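# Stand the tub lid and tray upright in the rack

## Task

Put the tub lid and the tray upright into the plastic rack, each in a separate pocket and resting on that pocket's floor, with the orientation shown in the reference image named manual. Each of the two items is scored on its own. The rack must still be upright on the table at the end, and nothing may have been toppled.

## Robot and tools

Robot: two Franka FR3 arms, left_arm and right_arm, each carrying a Robotiq 2F-140 gripper whose fingers are rigid and cannot fold. In the scene frame the origin sits at table-top height midway between the arms, +x points out over the table, +z up, and left_arm is on the +y side. Calibrated bases: left_arm at (-0.047, +0.326, 0) m, right_arm at (+0.053, -0.445, 0) m, both turned only slightly about z (quat_wxyz z about -0.014 and -0.015). Hand poses in results are in each arm's own base frame. Fixed cameras and the table use the scene frame.

A row is 20 numbers in one flat list covering both arms, always all 20 even if one arm is idle: left_arm's 7 joint angles, then its gripper position, force_limit, speed; then the same 10 for right_arm. Joint numbers are absolute target angles in radians (not offsets), order: waist, shoulder, upper arm roll, elbow, forearm roll, wrist pitch, wrist roll. Stated ranges: waist -2.901..2.901, shoulder -1.836..1.836, upper arm roll -2.901..2.901, elbow -3.077..-0.117, forearm roll -2.876..2.876, wrist pitch 0.440..4.622, wrist roll -3.051..3.051. Real ends can differ by 0.018 rad; targets far beyond an end are refused, and a joint commanded within 0.05 rad of an end can overshoot it and fault. The three gripper numbers are scaled to [-1, 1]. position is an absolute opening: +1 fully open (140 mm), pads touch near -0.8, -1 closes until blocked. force_limit sets grip strength (about 14 N at -1 up to 58 N at +1 for a slow close; faster closes squeeze harder). speed sets finger speed, roughly 30 mm/s at -1, 140 at 0, 250 at +1. Both start at +1. Resending the same three numbers leaves a gripper unchanged; 0 is a real command.

execute_actions: actions is a list of actions; each action is a list of up to 15 rows, one row per 1/30 s step, and a short action repeats its last row. An empty list returns camera images. cameras picks views by name (["all"], [] or names).

move: target is one row or a list of up to 15 rows (absolute joint angles plus gripper numbers), all joints interpolated together, so grippers follow curves and nothing avoids obstacles or the other arm. speed is the top joint speed in rad/s, 0.01 to 5.26, default 0.5, one value or one per target. blend, in rad, rounds corners between listed targets; 0 stops at each. blocking=false returns after about 0.5 s while the motion continues; a new move replaces a running one. Gripper changes on later targets take effect only after the arms come to rest there. Its extra line move: reports done, off_target (resting more than 0.01 rad away), moving, held or fault, plus limits=held if steps were withheld. Neither done nor off_target tells you about contact.

wait: seconds 0 to 10, holds last commands and lets a running move continue. stop: brakes a running move; fingers keep going. zoom_image: camera (cam_head_left, cam_head_right, cam_high, cam_low, cam_left_wrist, cam_right_wrist) and region [x0, y0, x1, y1] in image pixels from the top-left, at most 504 by 504, on the latest image. show_instructions: shows the reference image. clear_fault: arm left_arm or right_arm, only after a reported torque or force fault. read_manual: licence texts. finished_scene: scene number 1 or 2; ends that scene for good, so only call it when both parts are in place and stable.

Reading results: end_effector_position (m) and end_effector_quat_wxyz per arm in its base frame; the position is the point between closed pads, gripper +z along the fingers, y the closing direction. Joint positions, Joint velocities (may say within noise), Joint targets (what joints are now driven toward; resend these to hold still), Tool commands, Joint torques, External joint torques (one line per earlier action too), Flange force along gripper x y z. object_status: 0 moving, 1 blocked while opening, 2 blocked while closing (a grip), 3 reached the request or pads met. position_measured is in counts: 3 open, about 75 = 100 mm, 139 = 60 mm, 200 = 20 mm, 230 pads touching. Notes like joint sent to its limit, joint command not followed (clearance check), MOTOR HOT and fault lines flag problems. Images are 896x504 each, in the camera order listed above.

Avoid: contact torque over the joint limits (35, 35, 32, 30, 12, 12, 12 N m) or net outside force of 40 N on an arm, either of which halts that arm until clear_fault; joints moving more than 10 percent over their speed limit; the two arms pressing or gripping each other; squeezing a part hard while it still rests on something; dropping or releasing moving parts, slamming into the rack or table, knocking the rack over, and letting anything leave the table. Long holds or outstretched poses heat motors and can brake an arm for 30 to 60 s. Loose objects may get brief outside nudges, so check placements before finishing.

Each tool is called as name([rows], argument=value, ...), one row to a line, values as JSON.

Reference images:

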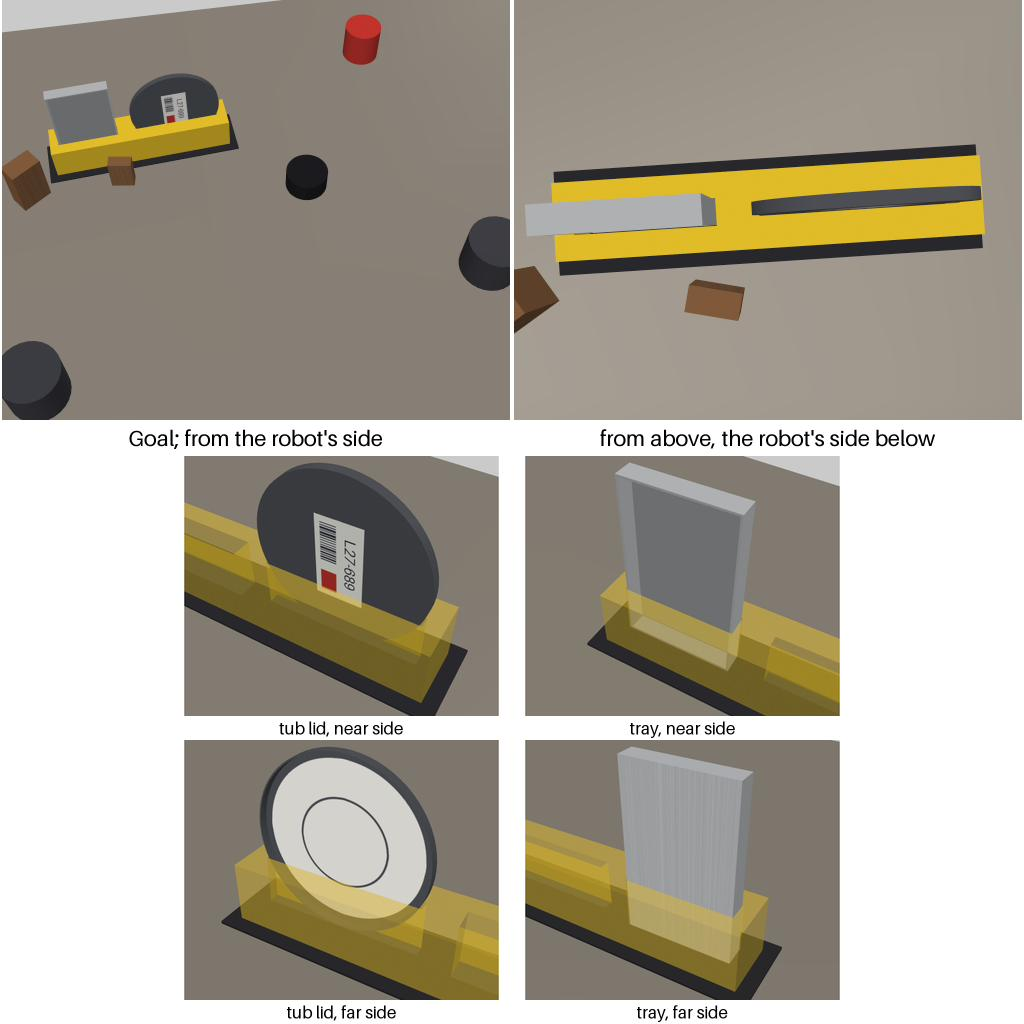

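## Session

execute_actions(actions=[])

Scene clock: 0.00 s.
left_arm: end_effector_position=(+0.7309, +0.0853, +0.3995) position_measured=3 object_status=3 end_effector_quat_wxyz=(+0.658, -0.646, +0.218, -0.318) | right_arm: end_effector_position=(+0.5714, +0.0821, +0.3720) position_measured=3 object_status=3 end_effector_quat_wxyz=(-0.008, +0.944, -0.301, +0.131)
Joint positions: left_arm=[-0.102 0.156 -0.122 -2.136 2.022 1.915 -2.511] | right_arm=[0.174 -0.183 0.02 -1.964 -0.12 2.016 -0.72]
Joint velocities: within noise
Joint torques (N m): no reading
External joint torques (N m): no reading
Flange force (N): no reading
Joint targets: left_arm=[-0.102 0.156 -0.122 -2.136 2.022 1.915 -2.511] | right_arm=[0.174 -0.183 0.020 -1.964 -0.120 2.016 -0.720]
Tool commands: left_gripper/position=+1.0 left_gripper/force_limit=+1.0 left_gripper/speed=+1.0 right_gripper/position=+1.0 right_gripper/force_limit=+1.0 right_gripper/speed=+1.0

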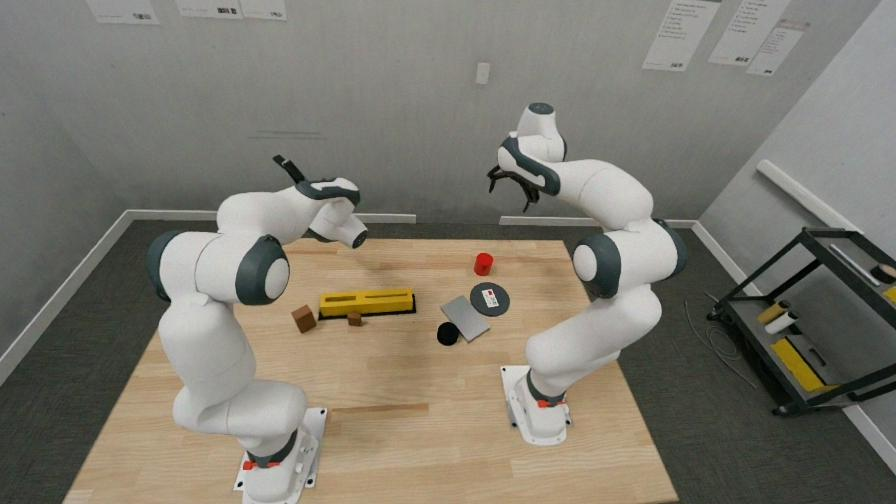

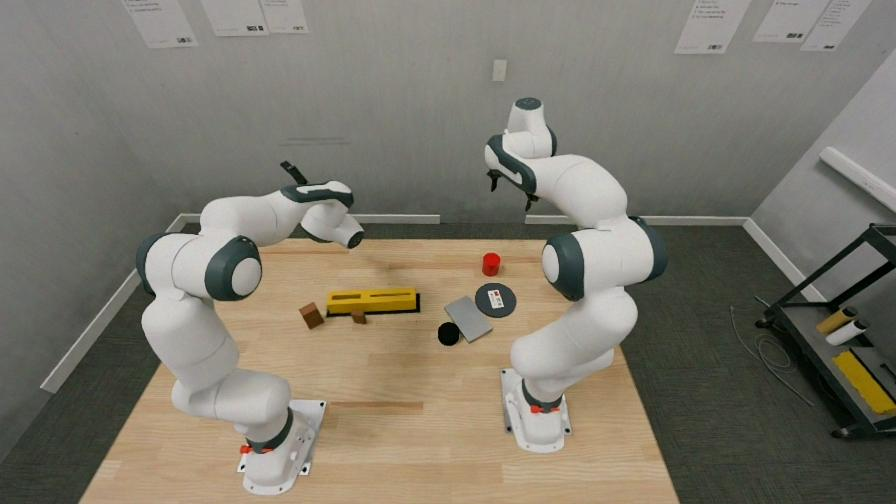

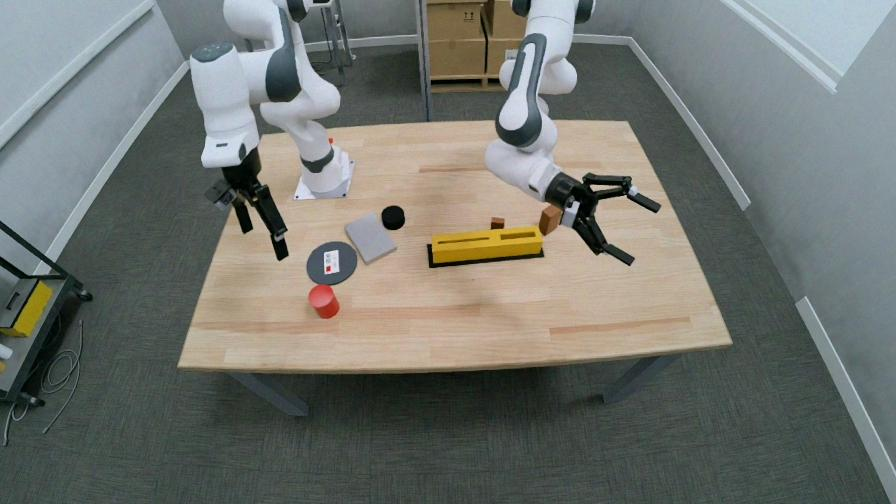

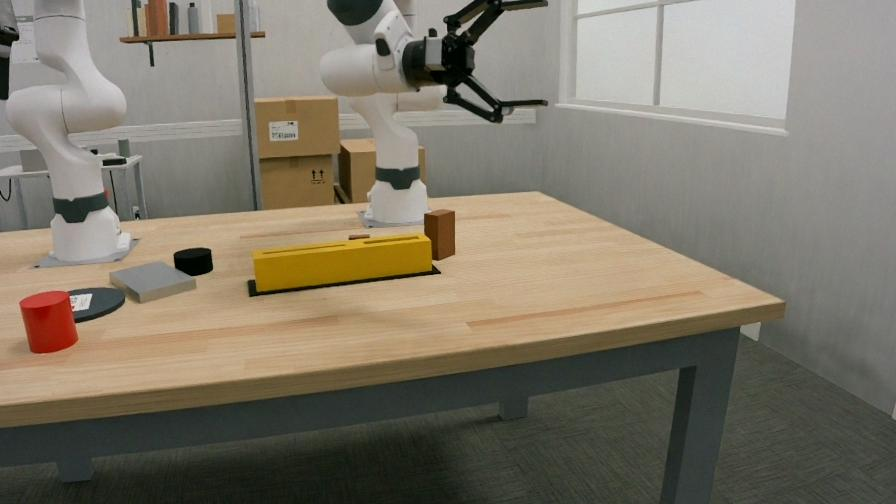

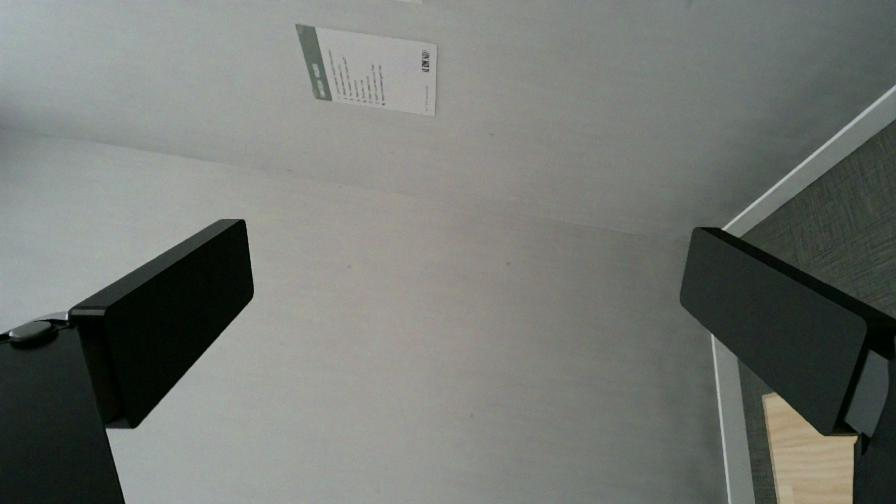

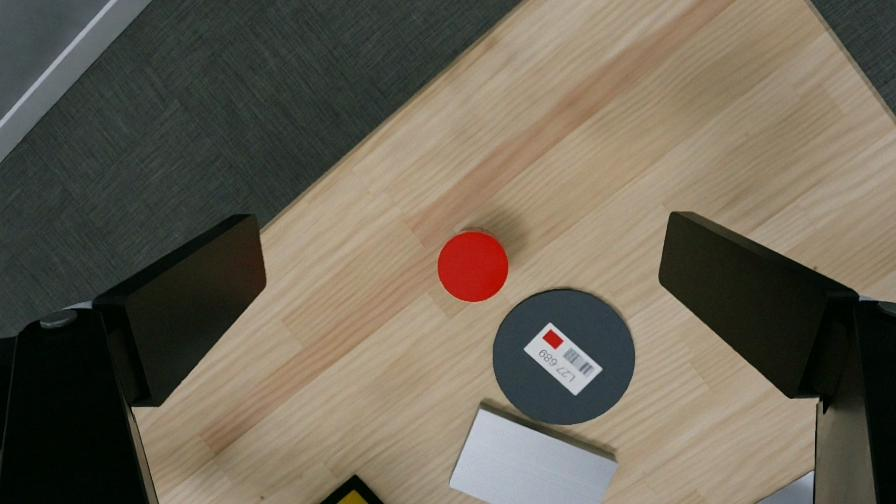

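zoom_image(camera="cam_high", region=[290, 180, 570, 340])

zoom_image(camera="cam_head_right", region=[290, 230, 530, 370])

zoom_image(camera="cam_low", region=[0, 190, 470, 370])

zoom_image(camera="cam_right_wrist", region=[400, 200, 700, 504])

Scaled by 1.800 from the camera's 896x504 image, which has a finer 1280x720 frame.

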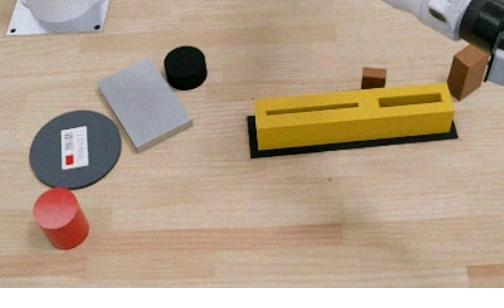

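Scaled by 2.100 from the camera's 896x504 image, which has a finer 1280x720 frame.

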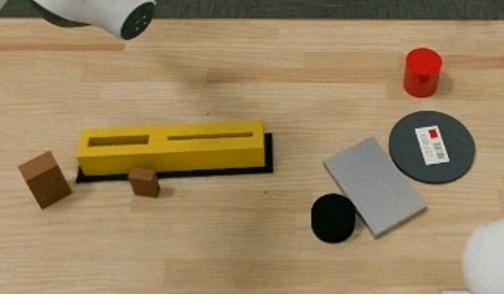

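Scaled by 1.072 from the camera's 896x504 image, which has a finer 1280x720 frame.

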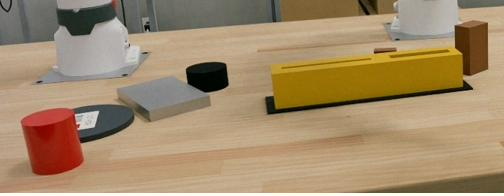

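Scaled by 1.658 from the camera's 896x504 image, which has a finer 1280x720 frame.

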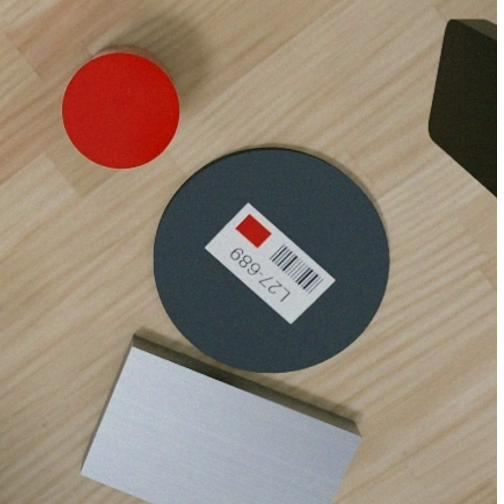

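zoom_image(camera="cam_high", region=[420, 210, 560, 280])

zoom_image(camera="cam_head_right", region=[295, 270, 435, 340])

zoom_image(camera="cam_head_left", region=[290, 270, 430, 340])

zoom_image(camera="cam_head_right", region=[420, 270, 540, 350])

zoom_image(camera="cam_low", region=[0, 230, 260, 360])

zoom_image(camera="cam_low", region=[230, 190, 490, 310])

Scaled by 3.600 from the camera's 896x504 image, which has a finer 1280x720 frame.

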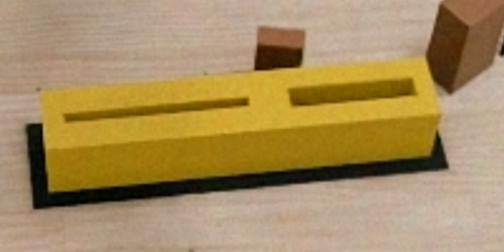

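Scaled by 3.600 from the camera's 896x504 image, which has a finer 1280x720 frame.

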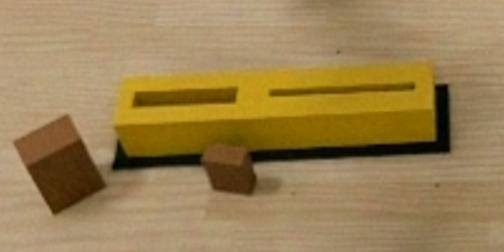

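Scaled by 3.600 from the camera's 896x504 image, which has a finer 1280x720 frame.

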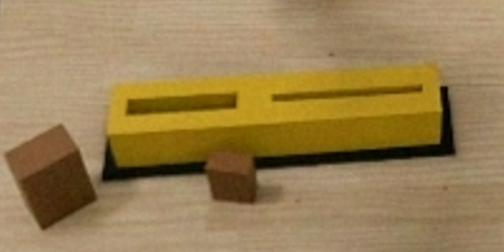

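Scaled by 4.200 from the camera's 896x504 image, which has a finer 1280x720 frame.

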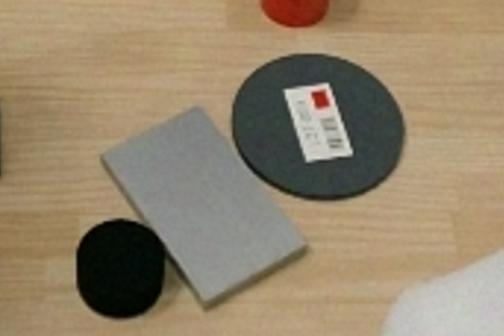

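Scaled by 1.938 from the camera's 896x504 image, which has a finer 1280x720 frame.

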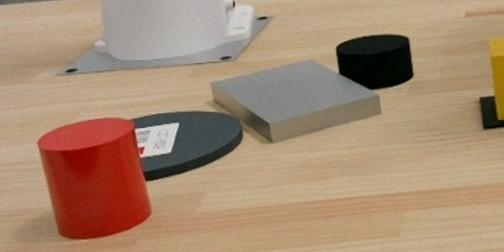

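Scaled by 1.938 from the camera's 896x504 image, which has a finer 1280x720 frame.

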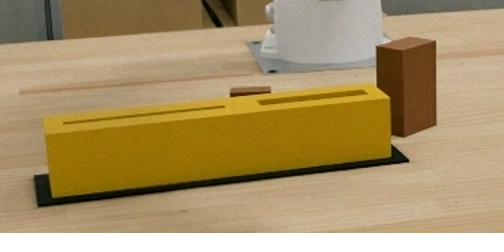

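move(target=[-0.326,0.1197,0,-1.7097,0,1.8295,-1.571,1,1,1, 0.220,-0.2496,0,-2.693,0,2.443,-0.72,-0.85,-1,0], speed=1.0, cameras=["cam_left_wrist","cam_right_wrist","cam_head_right"])

Scene clock: 642.33 s.
left_arm: end_effector_position=(+0.5689, -0.1917, +0.2991) position_measured=3 object_status=3 end_effector_quat_wxyz=(-0.001, +0.987, -0.160, +0.001) | right_arm: end_effector_position=(+0.3898, +0.0866, +0.0993) position_measured=232 object_status=3 end_effector_quat_wxyz=(+0.002, +0.951, -0.309, -0.001)
Joint positions: left_arm=[-0.325 0.12 -0.001 -1.711 0.003 1.832 -1.577] | right_arm=[0.218 -0.247 0.002 -2.692 -0.004 2.441 -0.72]
Joint velocities: left_arm=[0.001 -0.002 0.001 0 0 -0.001 0.007] | right_arm=[within noise]
Joint torques (N m): left_arm=[0.3 -35.56 1.07 25.66 0.38 2.44 0.2] | right_arm=[-0.38 -21.07 -0.09 20.07 0.92 2.77 0.15]
External joint torques (N m): left_arm=[0.21 1.42 0.88 0.69 -0.48 -0.22 0.2] | right_arm=[-0.46 -0.83 0.05 -1.11 0.41 0.12 0.15]
Flange force (N): left_arm=[7.7 -1.2 -1.9] | right_arm=[-4.0 4.4 -0.6]
Joint targets: left_arm=[-0.326 0.120 0.000 -1.710 0.000 1.829 -1.571] | right_arm=[0.220 -0.250 0.000 -2.693 0.000 2.443 -0.720]
move: done
camera_calibration:
cam_left_wrist: T_world_to_cam=[[-0.303454, -0.952844, -0.00210743, -0.00168122], [-0.904364, 0.287317, 0.315554, 0.483954], [-0.300068, 0.097662, -0.948905, 0.614731], [0, 0, 0, 1]] pos_world=[0.621622, -0.200686, 0.430605]
cam_right_wrist: T_world_to_cam=[[-0.588418, -0.808456, 0.0127959, 0.304161], [-0.759144, 0.557836, 0.335439, 0.219314], [-0.278325, 0.187664, -0.941975, 0.327449], [0, 0, 0, 1]] pos_world=[0.436602, 0.0621085, 0.23099]
Images, in order (width x height): cam_head_right 896x504, cam_left_wrist 896x504, cam_right_wrist 896x504.

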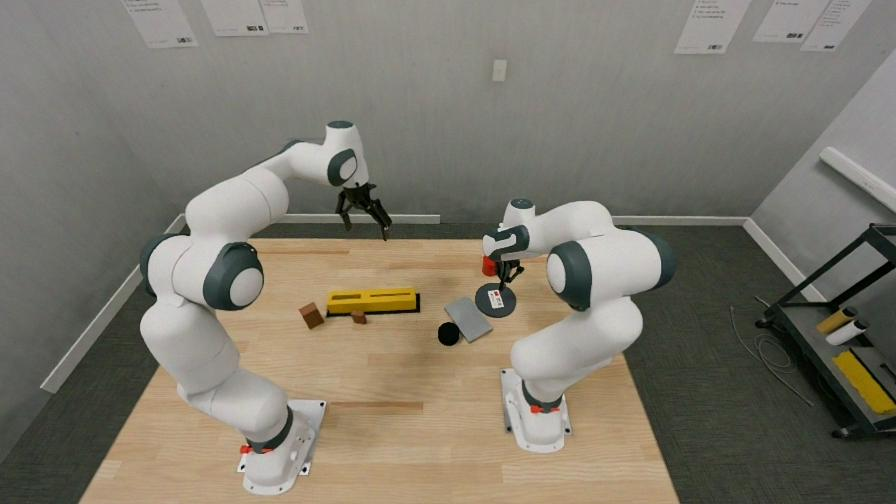

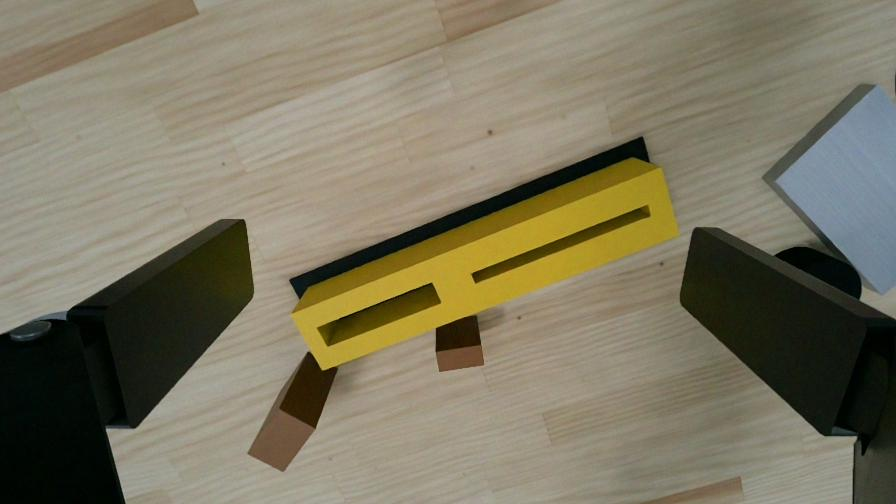

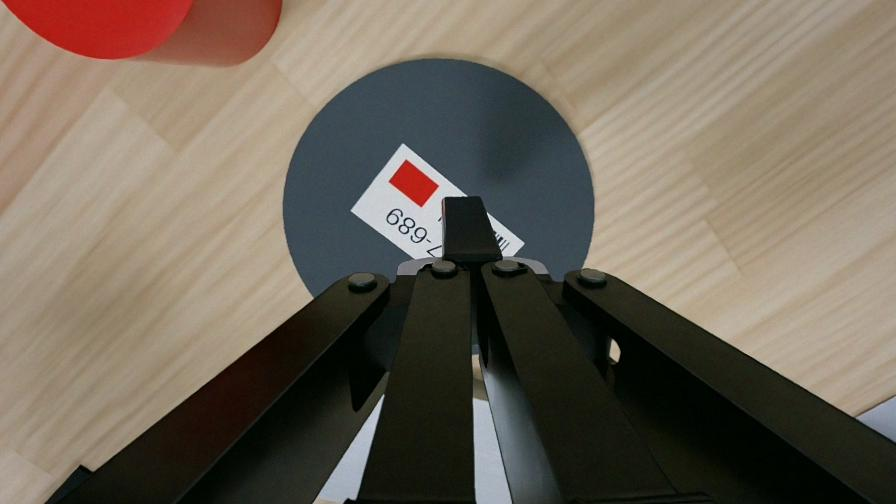

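move(target=[-0.326,0.1197,0,-1.7097,0,1.8295,-1.571,1,1,1, 0.220,-0.1085,0,-2.724,0,2.6155,-0.72,-0.85,-1,0], speed=0.3, cameras=["cam_right_wrist"])

zoom_image(camera="cam_right_wrist", region=[350, 100, 600, 300])

Scene clock: 680.90 s.
left_arm: end_effector_position=(+0.5689, -0.1917, +0.2991) position_measured=3 object_status=3 end_effector_quat_wxyz=(-0.001, +0.987, -0.161, +0.001) | right_arm: end_effector_position=(+0.3905, +0.0870, +0.0479) position_measured=232 object_status=3 end_effector_quat_wxyz=(+0.001, +0.951, -0.309, +0.001)
Joint positions: left_arm=[-0.325 0.12 -0.001 -1.711 0.003 1.832 -1.575] | right_arm=[0.218 -0.111 0.002 -2.724 -0.004 2.613 -0.72]
Joint velocities: left_arm=[within noise] | right_arm=[0.001 0.001 0.001 -0.001 0.001 0.004 0]
Joint torques (N m): left_arm=[0.3 -35.5 1.12 25.66 0.4 2.43 0.19] | right_arm=[-0.36 -22.22 0 17.98 0.82 2.9 0.06]
External joint torques (N m): left_arm=[0.13 1.54 0.85 0.64 -0.47 -0.23 0.19] | right_arm=[-0.35 0.49 0.11 -0.82 0.41 0.24 0.06]
Flange force (N): left_arm=[7.9 -1.1 -1.8] | right_arm=[-0.9 1.0 2.5]
Joint targets: left_arm=[-0.326 0.120 0.000 -1.710 0.000 1.829 -1.571] | right_arm=[0.220 -0.108 0.000 -2.724 0.000 2.615 -0.720]
move: done
camera_calibration:
cam_right_wrist: T_world_to_cam=[[-0.5881, -0.808734, 0.00935461, 0.305595], [-0.760595, 0.556952, 0.333617, 0.237547], [-0.275017, 0.189085, -0.942662, 0.277828], [0, 0, 0, 1]] pos_world=[0.436805, 0.0623099, 0.17979]
Images, in order (width x height): cam_right_wrist 896x504.

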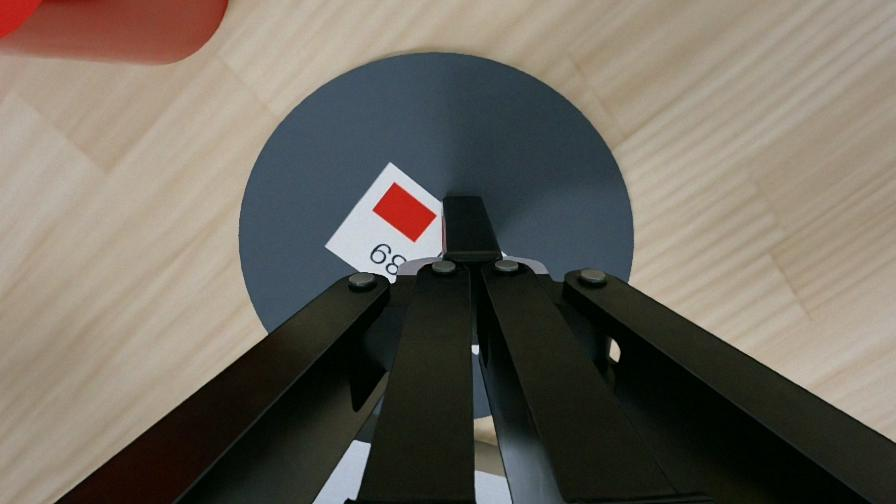

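Scaled by 2.016 from the camera's 896x504 image, which has a finer 1280x720 frame.

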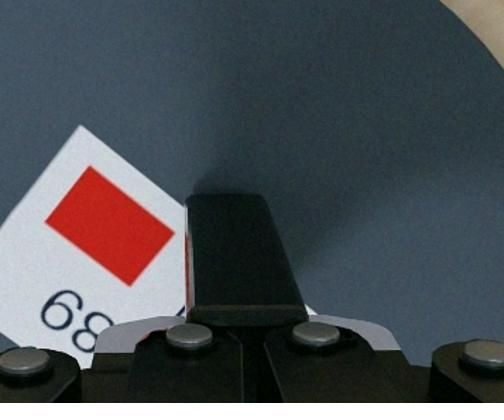

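move(target=[-0.326,0.1197,0,-1.7097,0,1.8295,-1.571,1,1,1, 0.220,-0.096,0,-2.725,0,2.629,-0.72,-0.85,-1,0], speed=0.1)

move(target=[-0.326,0.1197,0,-1.7097,0,1.8295,-1.571,1,1,1, 0.220,-0.087,0,-2.726,0,2.639,-0.72,-0.85,-1,0], speed=0.1)

Scene clock: 689.17 s.
left_arm: end_effector_position=(+0.5689, -0.1917, +0.2991) position_measured=3 object_status=3 end_effector_quat_wxyz=(-0.001, +0.987, -0.161, +0.001) | right_arm: end_effector_position=(+0.3914, +0.0873, +0.0449) position_measured=232 object_status=3 end_effector_quat_wxyz=(+0.000, +0.951, -0.309, +0.001)
Joint positions: left_arm=[-0.325 0.12 -0.001 -1.711 0.003 1.832 -1.575] | right_arm=[0.218 -0.101 0.002 -2.724 -0.004 2.625 -0.72]
Joint torques (N m): left_arm=[0.37 -35.56 1.1 25.65 0.39 2.42 0.2] | right_arm=[-0.33 -21.11 0.05 17.42 0.8 3.1 0.14]
External joint torques (N m): left_arm=[0.21 1.44 0.84 0.66 -0.47 -0.23 0.2] | right_arm=[-0.36 1.71 0.11 -1.15 0.4 0.45 0.14]
Flange force (N): left_arm=[7.6 -1.2 -1.9] | right_arm=[0.3 -0.6 6.9]
Joint targets: left_arm=[-0.326 0.120 0.000 -1.710 0.000 1.829 -1.571] | right_arm=[0.220 -0.096 0.000 -2.725 0.000 2.629 -0.720]
move: done

Scene clock: 689.90 s.
left_arm: end_effector_position=(+0.5689, -0.1917, +0.2991) position_measured=3 object_status=3 end_effector_quat_wxyz=(-0.001, +0.987, -0.161, +0.001) | right_arm: end_effector_position=(+0.3936, +0.0878, +0.0448) position_measured=232 object_status=3 end_effector_quat_wxyz=(-0.001, +0.951, -0.309, +0.004)
Joint positions: left_arm=[-0.325 0.12 -0.001 -1.711 0.003 1.832 -1.575] | right_arm=[0.218 -0.098 0.002 -2.723 -0.004 2.633 -0.72]
Joint velocities: left_arm=[within noise] | right_arm=[0.001 0.001 0.001 0 0 0.003 -0.001]
Joint torques (N m): left_arm=[0.32 -35.56 1.08 25.64 0.38 2.41 0.16] | right_arm=[-0.43 -17.48 0.04 15.82 0.81 3.31 0.15]
External joint torques (N m): left_arm=[0.17 1.31 0.83 0.74 -0.48 -0.23 0.17] | right_arm=[-0.6 5.49 -0.04 -2.74 0.42 0.64 0.15]
Flange force (N): left_arm=[7.6 -1.1 -2.1] | right_arm=[3.7 -3.8 19.1]
Joint targets: left_arm=[-0.326 0.120 0.000 -1.710 0.000 1.829 -1.571] | right_arm=[0.220 -0.087 0.000 -2.726 0.000 2.639 -0.720]
move: off_target (right_arm); right_arm: the shoulder is farthest, 0.011 rad from its target

move(target=[-0.326,0.1197,0,-1.7097,0,1.8295,-1.571,1,1,1, 0.104,-0.0476,0,-2.6763,0,2.6286,-0.836,-0.85,-1,0], speed=0.12, cameras=["cam_right_wrist"])

Scene clock: 703.30 s.
left_arm: end_effector_position=(+0.5689, -0.1917, +0.2991) position_measured=3 object_status=3 end_effector_quat_wxyz=(-0.001, +0.987, -0.161, +0.001) | right_arm: end_effector_position=(+0.4193, +0.0458, +0.0450) position_measured=232 object_status=3 end_effector_quat_wxyz=(-0.003, +0.951, -0.310, +0.008)
Joint positions: left_arm=[-0.325 0.12 -0.001 -1.711 0.003 1.832 -1.575] | right_arm=[0.107 -0.056 0.002 -2.673 -0.003 2.634 -0.828]
Joint velocities: left_arm=[within noise] | right_arm=[0 -0.001 0.001 0.001 0 0 -0.006]
Joint torques (N m): left_arm=[0.32 -35.53 1.11 25.72 0.39 2.44 0.2] | right_arm=[-2.27 -20.99 -0.6 15.8 0.53 1.81 -0.18]
External joint torques (N m): left_arm=[0.2 1.63 0.89 0.65 -0.48 -0.23 0.2] | right_arm=[-2.37 3.68 -0.65 -2.98 0.12 -0.9 -0.18]
Flange force (N): left_arm=[8.3 -1.2 -1.8] | right_arm=[2.9 2.6 8.4]
Joint targets: left_arm=[-0.326 0.120 0.000 -1.710 0.000 1.829 -1.571] | right_arm=[0.104 -0.048 0.000 -2.676 0.000 2.629 -0.836]
move: done
camera_calibration:
cam_right_wrist: T_world_to_cam=[[-0.590921, -0.806726, -0.00227505, 0.290871], [-0.76404, 0.558743, 0.322566, 0.285264], [-0.258952, 0.192349, -0.946544, 0.284139], [0, 0, 0, 1]] pos_world=[0.463413, 0.0206099, 0.177596]
Images, in order (width x height): cam_right_wrist 896x504.

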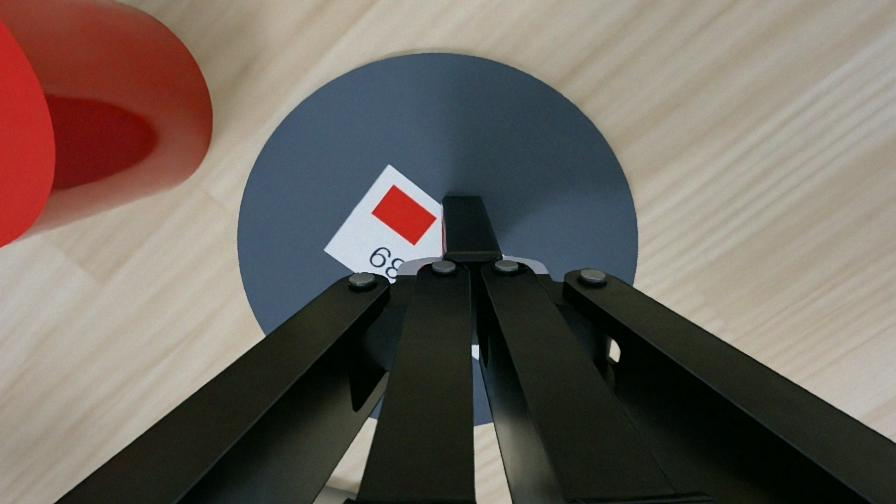

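move([
  [-0.326,0.1197,0,-1.7097,0,1.8295,-1.571,1,1,1, 0.104,-0.2023,0,-2.6443,0,2.442,-0.836,-0.85,-1,0],
  [-0.326,0.1197,0,-1.7097,0,1.8295,-1.571,1,1,1, 0.5917,-0.406,0,-2.775,0,2.369,-1.578,0.78,-1,0],
], speed=[0.4,0.9], blend=[0.03,0], cameras=["cam_right_wrist","cam_head_right"])

Scene clock: 771.83 s.
left_arm: end_effector_position=(+0.5689, -0.1917, +0.2991) position_measured=3 object_status=3 end_effector_quat_wxyz=(-0.001, +0.987, -0.161, +0.001) | right_arm: end_effector_position=(+0.3051, +0.2041, +0.1198) position_measured=31 object_status=0 end_effector_quat_wxyz=(+0.001, +0.956, +0.293, +0.001)
Joint positions: left_arm=[-0.325 0.12 -0.001 -1.711 0.003 1.832 -1.575] | right_arm=[0.59 -0.404 0.001 -2.774 -0.003 2.372 -1.573]
Joint torques (N m): left_arm=[0.28 -35.52 1.18 25.63 0.39 2.42 0.23] | right_arm=[-0.41 -16.48 0.17 21.12 0.7 2.23 -0.04]
External joint torques (N m): left_arm=[0.26 1.42 1.05 0.64 -0.46 -0.24 0.23] | right_arm=[-0.44 -0.92 0.52 -1.03 0.09 -0.45 -0.04]
Flange force (N): left_arm=[7.5 -1.4 -1.9] | right_arm=[-6.4 -0.3 -2.5]
Joint targets: left_arm=[-0.326 0.120 0.000 -1.710 0.000 1.829 -1.571] | right_arm=[0.592 -0.406 0.000 -2.775 0.000 2.369 -1.578]
move: done
camera_calibration:
cam_right_wrist: T_world_to_cam=[[0.559252, -0.828935, 0.0102079, 0.00344221], [-0.783293, -0.524347, 0.333934, 0.311011], [-0.271457, -0.194749, -0.942541, 0.377259], [0, 0, 0, 1]] pos_world=[0.344097, 0.239402, 0.25169]
Images, in order (width x height): cam_head_right 896x504, cam_right_wrist 896x504.

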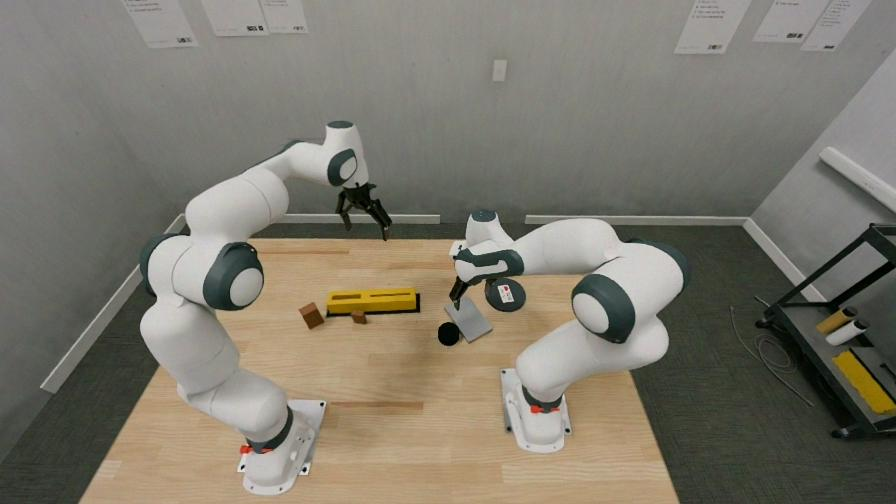

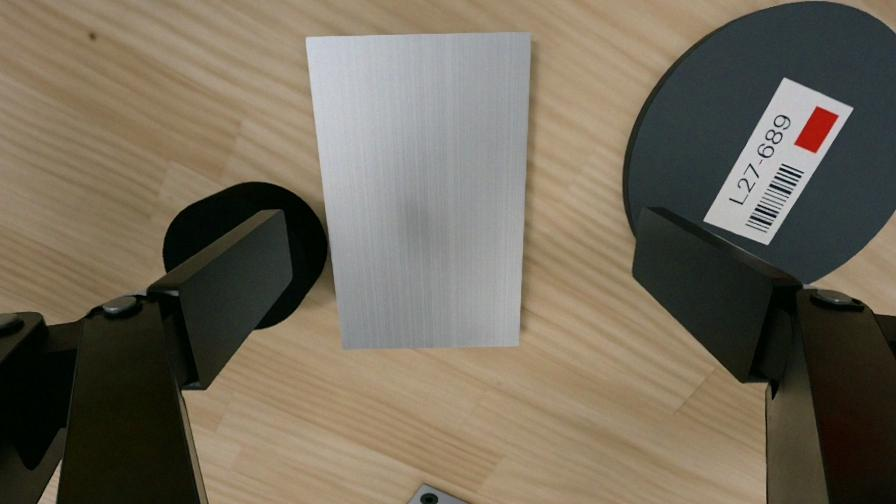

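move(target=[-0.326,0.1197,0,-1.7097,0,1.8295,-1.571,1,1,1, 0.6423,-0.1471,0,-2.7204,0,2.5733,-1.5437,0.78,-1,0], speed=0.4, cameras=["cam_right_wrist","cam_high"])

Scene clock: 820.47 s.
left_arm: end_effector_position=(+0.5689, -0.1917, +0.2991) position_measured=3 object_status=3 end_effector_quat_wxyz=(-0.001, +0.987, -0.161, +0.001) | right_arm: end_effector_position=(+0.3198, +0.2385, +0.0606) position_measured=31 object_status=3 end_effector_quat_wxyz=(+0.001, +0.952, +0.307, +0.000)
Joint positions: left_arm=[-0.325 0.12 -0.001 -1.711 0.003 1.832 -1.575] | right_arm=[0.641 -0.15 0.001 -2.721 -0.003 2.57 -1.55]
Joint velocities: left_arm=[within noise] | right_arm=[0 0.001 -0.001 0 0 0.004 0.002]
Joint torques (N m): left_arm=[0.39 -35.53 1.1 25.73 0.39 2.43 0.2] | right_arm=[-0.38 -21.41 0.47 19.05 0.57 2.86 0.42]
External joint torques (N m): left_arm=[0.23 1.49 0.84 0.71 -0.48 -0.23 0.2] | right_arm=[-0.43 0.54 0.57 -0.42 0.09 0.18 0.42]
Flange force (N): left_arm=[8.0 -1.2 -2.0] | right_arm=[0.1 -1.3 2.3]
Joint targets: left_arm=[-0.326 0.120 0.000 -1.710 0.000 1.829 -1.571] | right_arm=[0.642 -0.147 0.000 -2.720 0.000 2.573 -1.544]
move: done
camera_calibration:
cam_right_wrist: T_world_to_cam=[[0.582673, -0.812649, 0.00965959, 0.0129761], [-0.767348, -0.546199, 0.335923, 0.36028], [-0.267711, -0.203145, -0.94184, 0.332795], [0, 0, 0, 1]] pos_world=[0.357992, 0.274935, 0.192288]
Images, in order (width x height): cam_high 896x504, cam_right_wrist 896x504.

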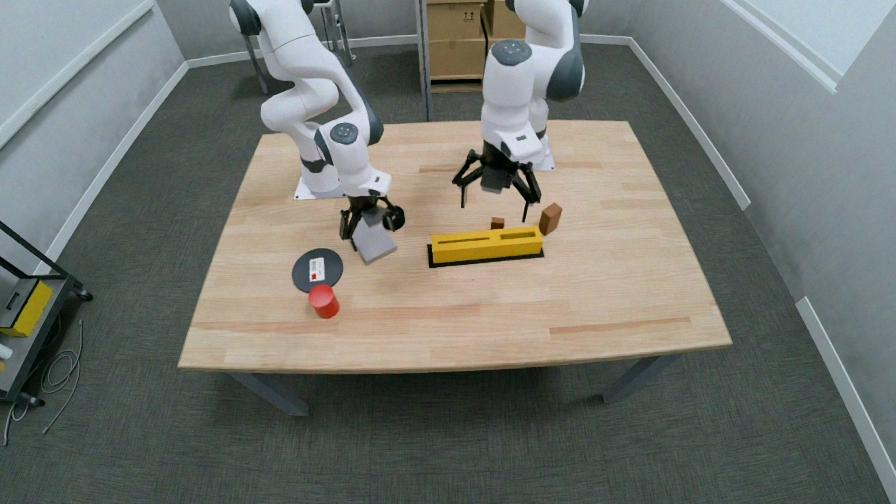

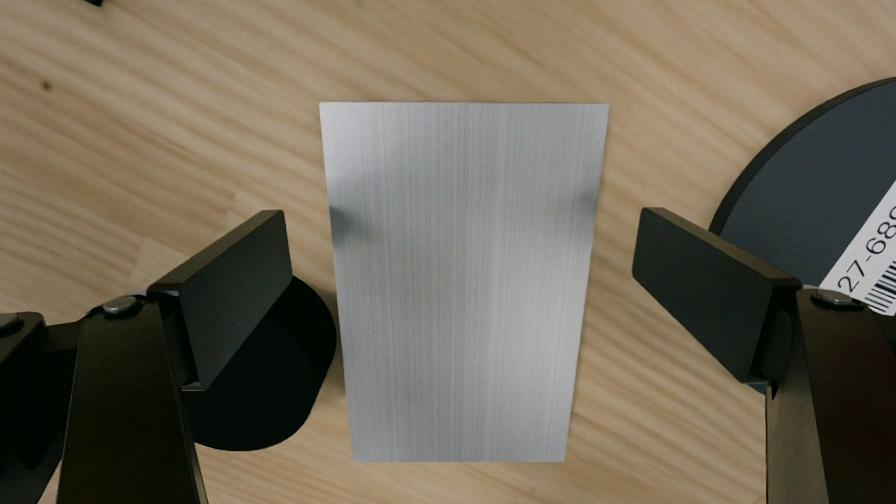

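move([
  [-0.326,0.1197,0,-1.7097,0,1.8295,-1.571,1,1,1, 0.6419,-0.1307,0,-2.7016,0,2.5709,-1.5437,0.78,-1,0],
  [-0.326,0.1197,0,-1.7097,0,1.8295,-1.571,1,1,1, 0.6419,-0.0316,0,-2.7112,0,2.6796,-1.5437,0.78,-1,0],
], speed=[0.3,0.2], blend=[0.005,0], cameras=["cam_right_wrist"])

Scene clock: 850.53 s.
left_arm: end_effector_position=(+0.5689, -0.1917, +0.2991) position_measured=3 object_status=3 end_effector_quat_wxyz=(-0.001, +0.987, -0.161, +0.001) | right_arm: end_effector_position=(+0.3251, +0.2427, +0.0270) position_measured=31 object_status=3 end_effector_quat_wxyz=(+0.001, +0.952, +0.306, +0.000)
Joint positions: left_arm=[-0.325 0.12 -0.001 -1.711 0.003 1.832 -1.575] | right_arm=[0.641 -0.034 0.001 -2.711 -0.003 2.677 -1.549]
Joint velocities: left_arm=[within noise] | right_arm=[0.001 -0.001 0 -0.001 0 0.003 0]
Joint torques (N m): left_arm=[0.36 -35.57 1.11 25.69 0.39 2.43 0.2] | right_arm=[-0.6 -23.86 0.47 16.94 0.48 2.79 0.34]
External joint torques (N m): left_arm=[0.18 1.48 0.82 0.67 -0.47 -0.23 0.2] | right_arm=[-0.69 0.56 0.42 -0.92 0.09 0.11 0.34]
Flange force (N): left_arm=[7.8 -1.2 -1.9] | right_arm=[-1.6 -0.5 2.2]
Joint targets: left_arm=[-0.326 0.120 0.000 -1.710 0.000 1.829 -1.571] | right_arm=[0.642 -0.032 0.000 -2.711 0.000 2.680 -1.544]
move: done
camera_calibration:
cam_right_wrist: T_world_to_cam=[[0.581899, -0.813209, 0.00921834, 0.0139689], [-0.76808, -0.54581, 0.334878, 0.378109], [-0.267294, -0.201946, -0.942216, 0.303049], [0, 0, 0, 1]] pos_world=[0.363293, 0.278935, 0.158789]
Images, in order (width x height): cam_right_wrist 896x504.

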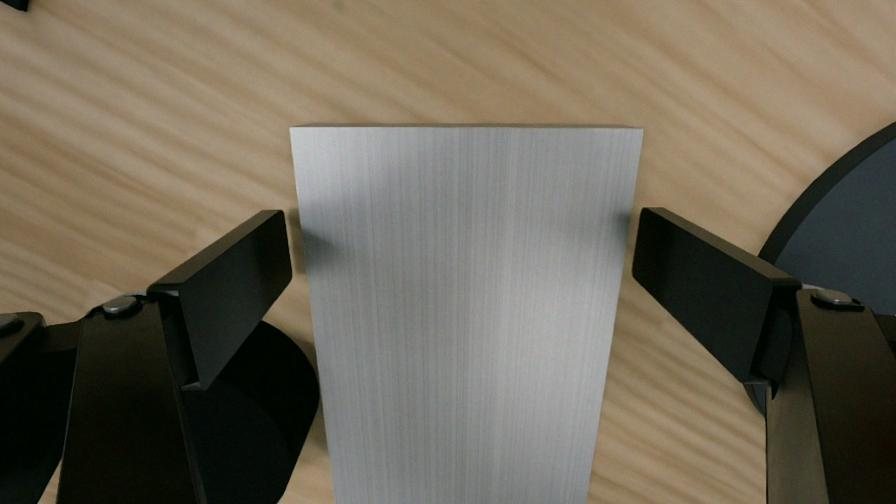

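execute_actions([
  [[-0.326,0.1197,0,-1.7097,0,1.8295,-1.571,1,1,1,0.6419,-0.0316,0,-2.7112,0,2.6796,-1.5437,-1,-0.4,-1]],
  [[-0.326,0.1197,0,-1.7097,0,1.8295,-1.571,1,1,1,0.6419,-0.0316,0,-2.7112,0,2.6796,-1.5437,-1,-0.4,-1]],
  [[-0.326,0.1197,0,-1.7097,0,1.8295,-1.571,1,1,1,0.6419,-0.0316,0,-2.7112,0,2.6796,-1.5437,-1,-0.4,-1]],
  [[-0.326,0.1197,0,-1.7097,0,1.8295,-1.571,1,1,1,0.6419,-0.0316,0,-2.7112,0,2.6796,-1.5437,-1,-0.4,-1]],
])

Scene clock: 858.77 s.
left_arm: end_effector_position=(+0.5689, -0.1917, +0.2991) position_measured=3 object_status=3 end_effector_quat_wxyz=(-0.001, +0.987, -0.161, +0.001) | right_arm: end_effector_position=(+0.3253, +0.2428, +0.0271) position_measured=62 object_status=2 end_effector_quat_wxyz=(+0.000, +0.952, +0.306, +0.001)
Joint positions: left_arm=[-0.325 0.12 -0.001 -1.711 0.003 1.832 -1.575] | right_arm=[0.641 -0.035 0.001 -2.711 -0.003 2.677 -1.549]
Joint torques (N m): left_arm=[0.35 -35.56 1.16 25.7 0.37 2.43 0.21] | right_arm=[-0.65 -21.94 0.15 16.48 0.48 2.99 0.37]
External joint torques (N m): left_arm=[0.25 1.58 0.95 0.61 -0.49 -0.24 0.21] | right_arm=[-0.74 2.4 0.09 -1.32 0.09 0.31 0.37]
External joint torques at the end of the 1st action: left_arm=[0.37 1.39 1.02 0.78 -0.46 -0.21 0.2] | right_arm=[-0.75 0.65 0.36 -0.84 0.1 0.11 0.34]
External joint torques at the end of the 2nd action: left_arm=[0.11 1.76 0.84 0.55 -0.48 -0.26 0.24] | right_arm=[-0.77 2.39 0.04 -1.22 0.08 0.35 0.35]
External joint torques at the end of the 3rd action: left_arm=[0.18 1.65 0.89 0.55 -0.47 -0.23 0.2] | right_arm=[-0.77 2.42 0.18 -1.31 0.09 0.33 0.29]
Flange force (N): left_arm=[7.9 -1.3 -1.8] | right_arm=[1.5 -0.2 8.5]
Flange force at the end of the 1st action (N): left_arm=[8.0 -1.5 -2.1] | right_arm=[-1.1 -0.4 2.5]
Flange force at the end of the 2nd action (N): left_arm=[8.2 -1.2 -1.6] | right_arm=[1.7 0.0 8.6]
Flange force at the end of the 3rd action (N): left_arm=[7.9 -1.2 -1.6] | right_arm=[1.6 -0.1 8.6]
Joint targets: left_arm=[-0.326 0.120 0.000 -1.710 0.000 1.829 -1.571] | right_arm=[0.642 -0.032 0.000 -2.711 0.000 2.680 -1.544]

move([
  [-0.326,0.1197,0,-1.7097,0,1.8295,-1.571,1,1,1, 0.6419,-0.2089,0,-2.6838,0,2.4749,-1.5437,-1,-0.4,-1],
  [-0.326,0.1197,0,-1.7097,0,1.8295,-1.571,1,1,1, 0.6568,-0.0393,0,-2.4904,0,2.4511,-0.1374,-1,-0.4,-1],
], speed=[0.2,0.7], blend=[0.01,0], cameras=["cam_right_wrist","cam_head_right"])

Scene clock: 877.83 s.
left_arm: end_effector_position=(+0.5689, -0.1917, +0.2991) position_measured=3 object_status=3 end_effector_quat_wxyz=(-0.001, +0.987, -0.161, +0.001) | right_arm: end_effector_position=(+0.3696, +0.2841, +0.0903) position_measured=62 object_status=2 end_effector_quat_wxyz=(+0.000, +0.927, -0.375, +0.001)
Joint positions: left_arm=[-0.325 0.12 -0.001 -1.711 0.003 1.832 -1.575] | right_arm=[0.655 -0.041 0.001 -2.492 -0.003 2.453 -0.144]
Joint velocities: left_arm=[within noise] | right_arm=[0 0 0.001 0 0 0.001 0.007]
Joint torques (N m): left_arm=[0.38 -35.57 1.11 25.72 0.39 2.44 0.15] | right_arm=[-0.38 -27.39 0.47 21.31 0.58 2.31 0.39]
External joint torques (N m): left_arm=[0.08 1.45 0.72 0.68 -0.49 -0.23 0.15] | right_arm=[-0.53 0 0.35 0.28 0.1 -0.31 0.39]
Flange force (N): left_arm=[7.8 -0.9 -1.9] | right_arm=[-0.5 -1.2 -1.0]
Joint targets: left_arm=[-0.326 0.120 0.000 -1.710 0.000 1.829 -1.571] | right_arm=[0.657 -0.039 0.000 -2.490 0.000 2.451 -0.137]
move: done
camera_calibration:
cam_right_wrist: T_world_to_cam=[[-0.695614, -0.718387, 0.00641816, 0.466709], [-0.675822, 0.657375, 0.333351, 0.0379182], [-0.243695, 0.227546, -0.942781, 0.252258], [0, 0, 0, 1]] pos_world=[0.411749, 0.252951, 0.222189]
Images, in order (width x height): cam_head_right 896x504, cam_right_wrist 896x504.

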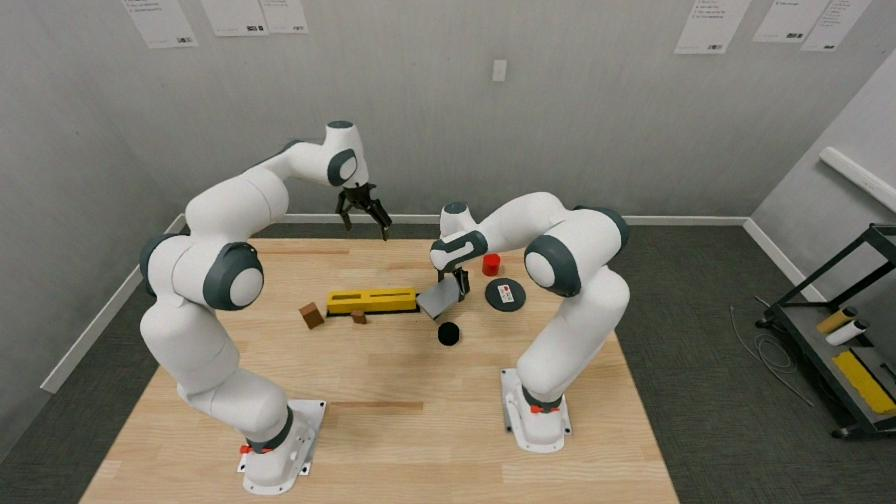

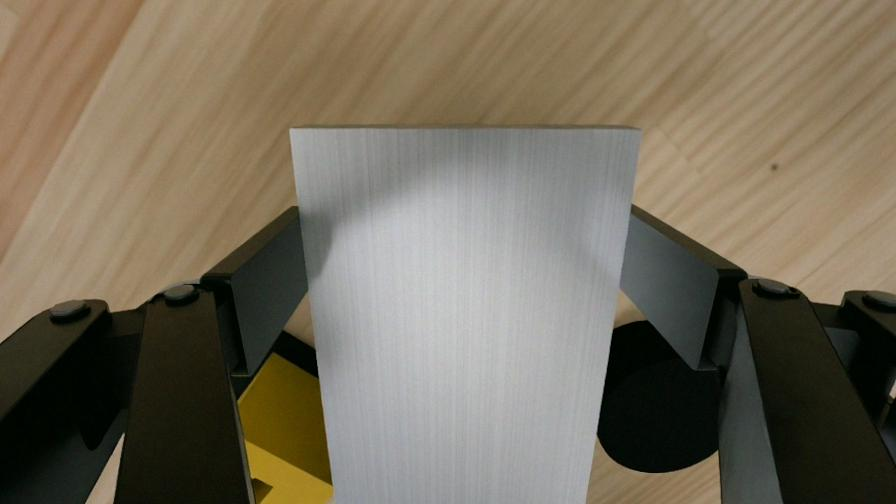

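zoom_image(camera="cam_right_wrist", region=[200, 300, 400, 504])

zoom_image(camera="cam_head_right", region=[360, 240, 540, 350])

Scaled by 2.471 from the camera's 896x504 image, which has a finer 1280x720 frame.

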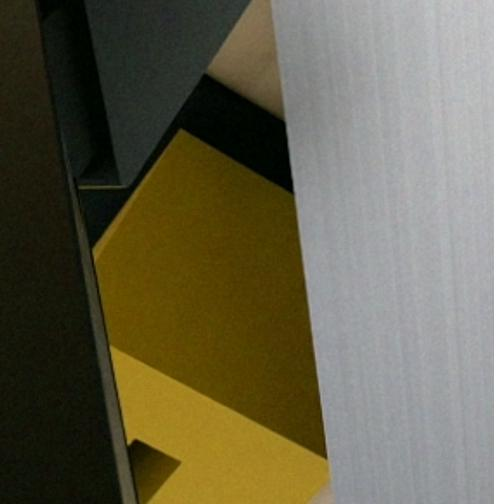

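Scaled by 2.800 from the camera's 896x504 image, which has a finer 1280x720 frame.

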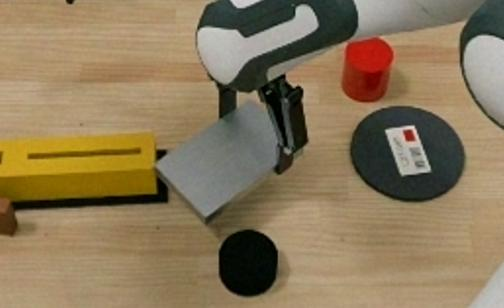

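move([
  [-0.326,0.1197,0,-1.7097,0,1.8295,-1.571,1,1,1, 0.573,-0.0204,0,-2.467,0,2.4466,-0.2211,-1,-0.4,-1],
  [-0.326,0.1197,0,-1.7097,0,1.8295,-1.571,1,1,1, 0.573,0.105,0,-2.487,0,2.592,-0.2211,-1,-0.4,-1],
  [-0.326,0.1197,0,-1.7097,0,1.8295,-1.571,1,1,1, 0.573,0.126,0,-2.491,0,2.617,-0.2211,-1,-0.4,-1],
], speed=[0.5,0.3,0.08], blend=[0.01,0.005,0], cameras=["cam_right_wrist","cam_head_right"])

Scene clock: 930.27 s.
left_arm: end_effector_position=(+0.5689, -0.1917, +0.2991) position_measured=3 object_status=3 end_effector_quat_wxyz=(-0.001, +0.987, -0.161, +0.001) | right_arm: end_effector_position=(+0.3977, +0.2561, +0.0277) position_measured=62 object_status=2 end_effector_quat_wxyz=(+0.001, +0.925, -0.380, +0.000)
Joint positions: left_arm=[-0.325 0.12 -0.001 -1.711 0.003 1.832 -1.575] | right_arm=[0.575 0.123 -0.002 -2.49 -0.003 2.612 -0.215]
Joint torques (N m): left_arm=[0.37 -35.5 1.11 25.71 0.41 2.43 0.19] | right_arm=[-1.17 -30.1 0.89 17.95 0.47 3.2 -0.12]
External joint torques (N m): left_arm=[0.31 1.44 0.94 0.76 -0.45 -0.22 0.19] | right_arm=[-1.34 0.65 0.63 -0.72 0.09 0.59 -0.12]
Flange force (N): left_arm=[8.1 -1.4 -2.1] | right_arm=[1.1 1.8 3.3]
Joint targets: left_arm=[-0.326 0.120 0.000 -1.710 0.000 1.829 -1.571] | right_arm=[0.573 0.126 0.000 -2.491 0.000 2.617 -0.221]
move: done
camera_calibration:
cam_right_wrist: T_world_to_cam=[[-0.704389, -0.709744, 0.00998393, 0.467661], [-0.666637, 0.666307, 0.33411, 0.0902051], [-0.243785, 0.228688, -0.942481, 0.206261], [0, 0, 0, 1]] pos_world=[0.439833, 0.224646, 0.15959]
Images, in order (width x height): cam_head_right 896x504, cam_right_wrist 896x504.

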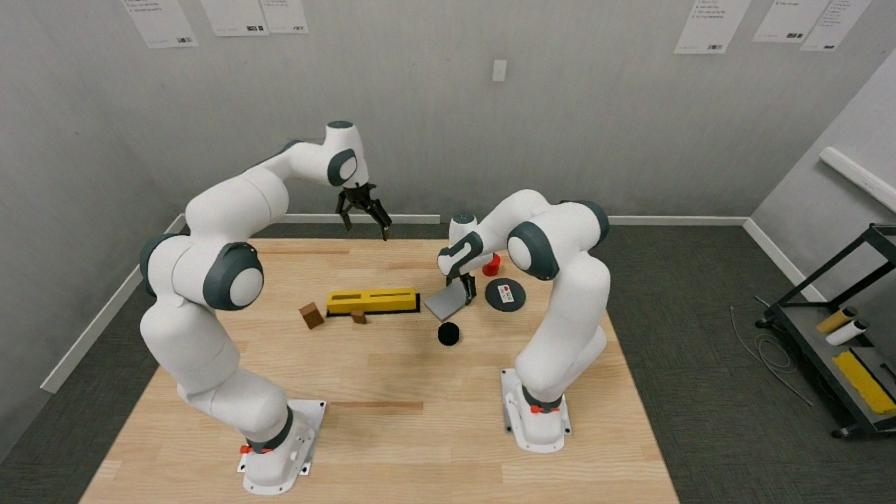

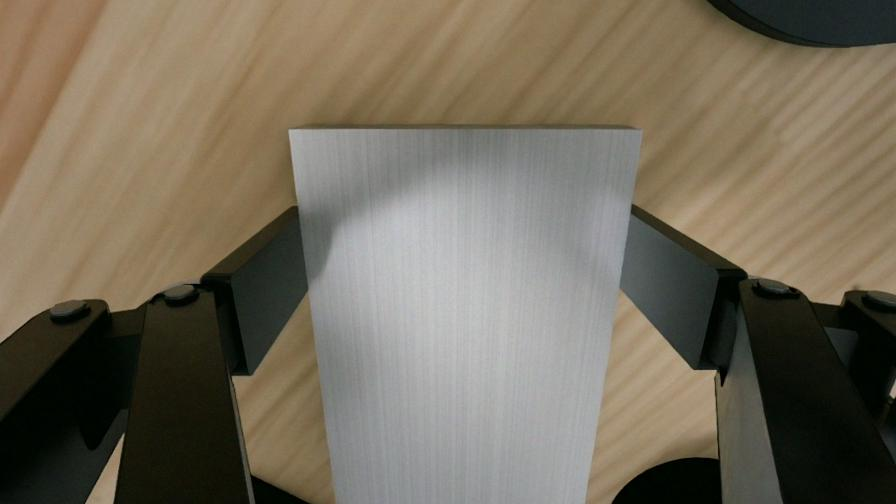

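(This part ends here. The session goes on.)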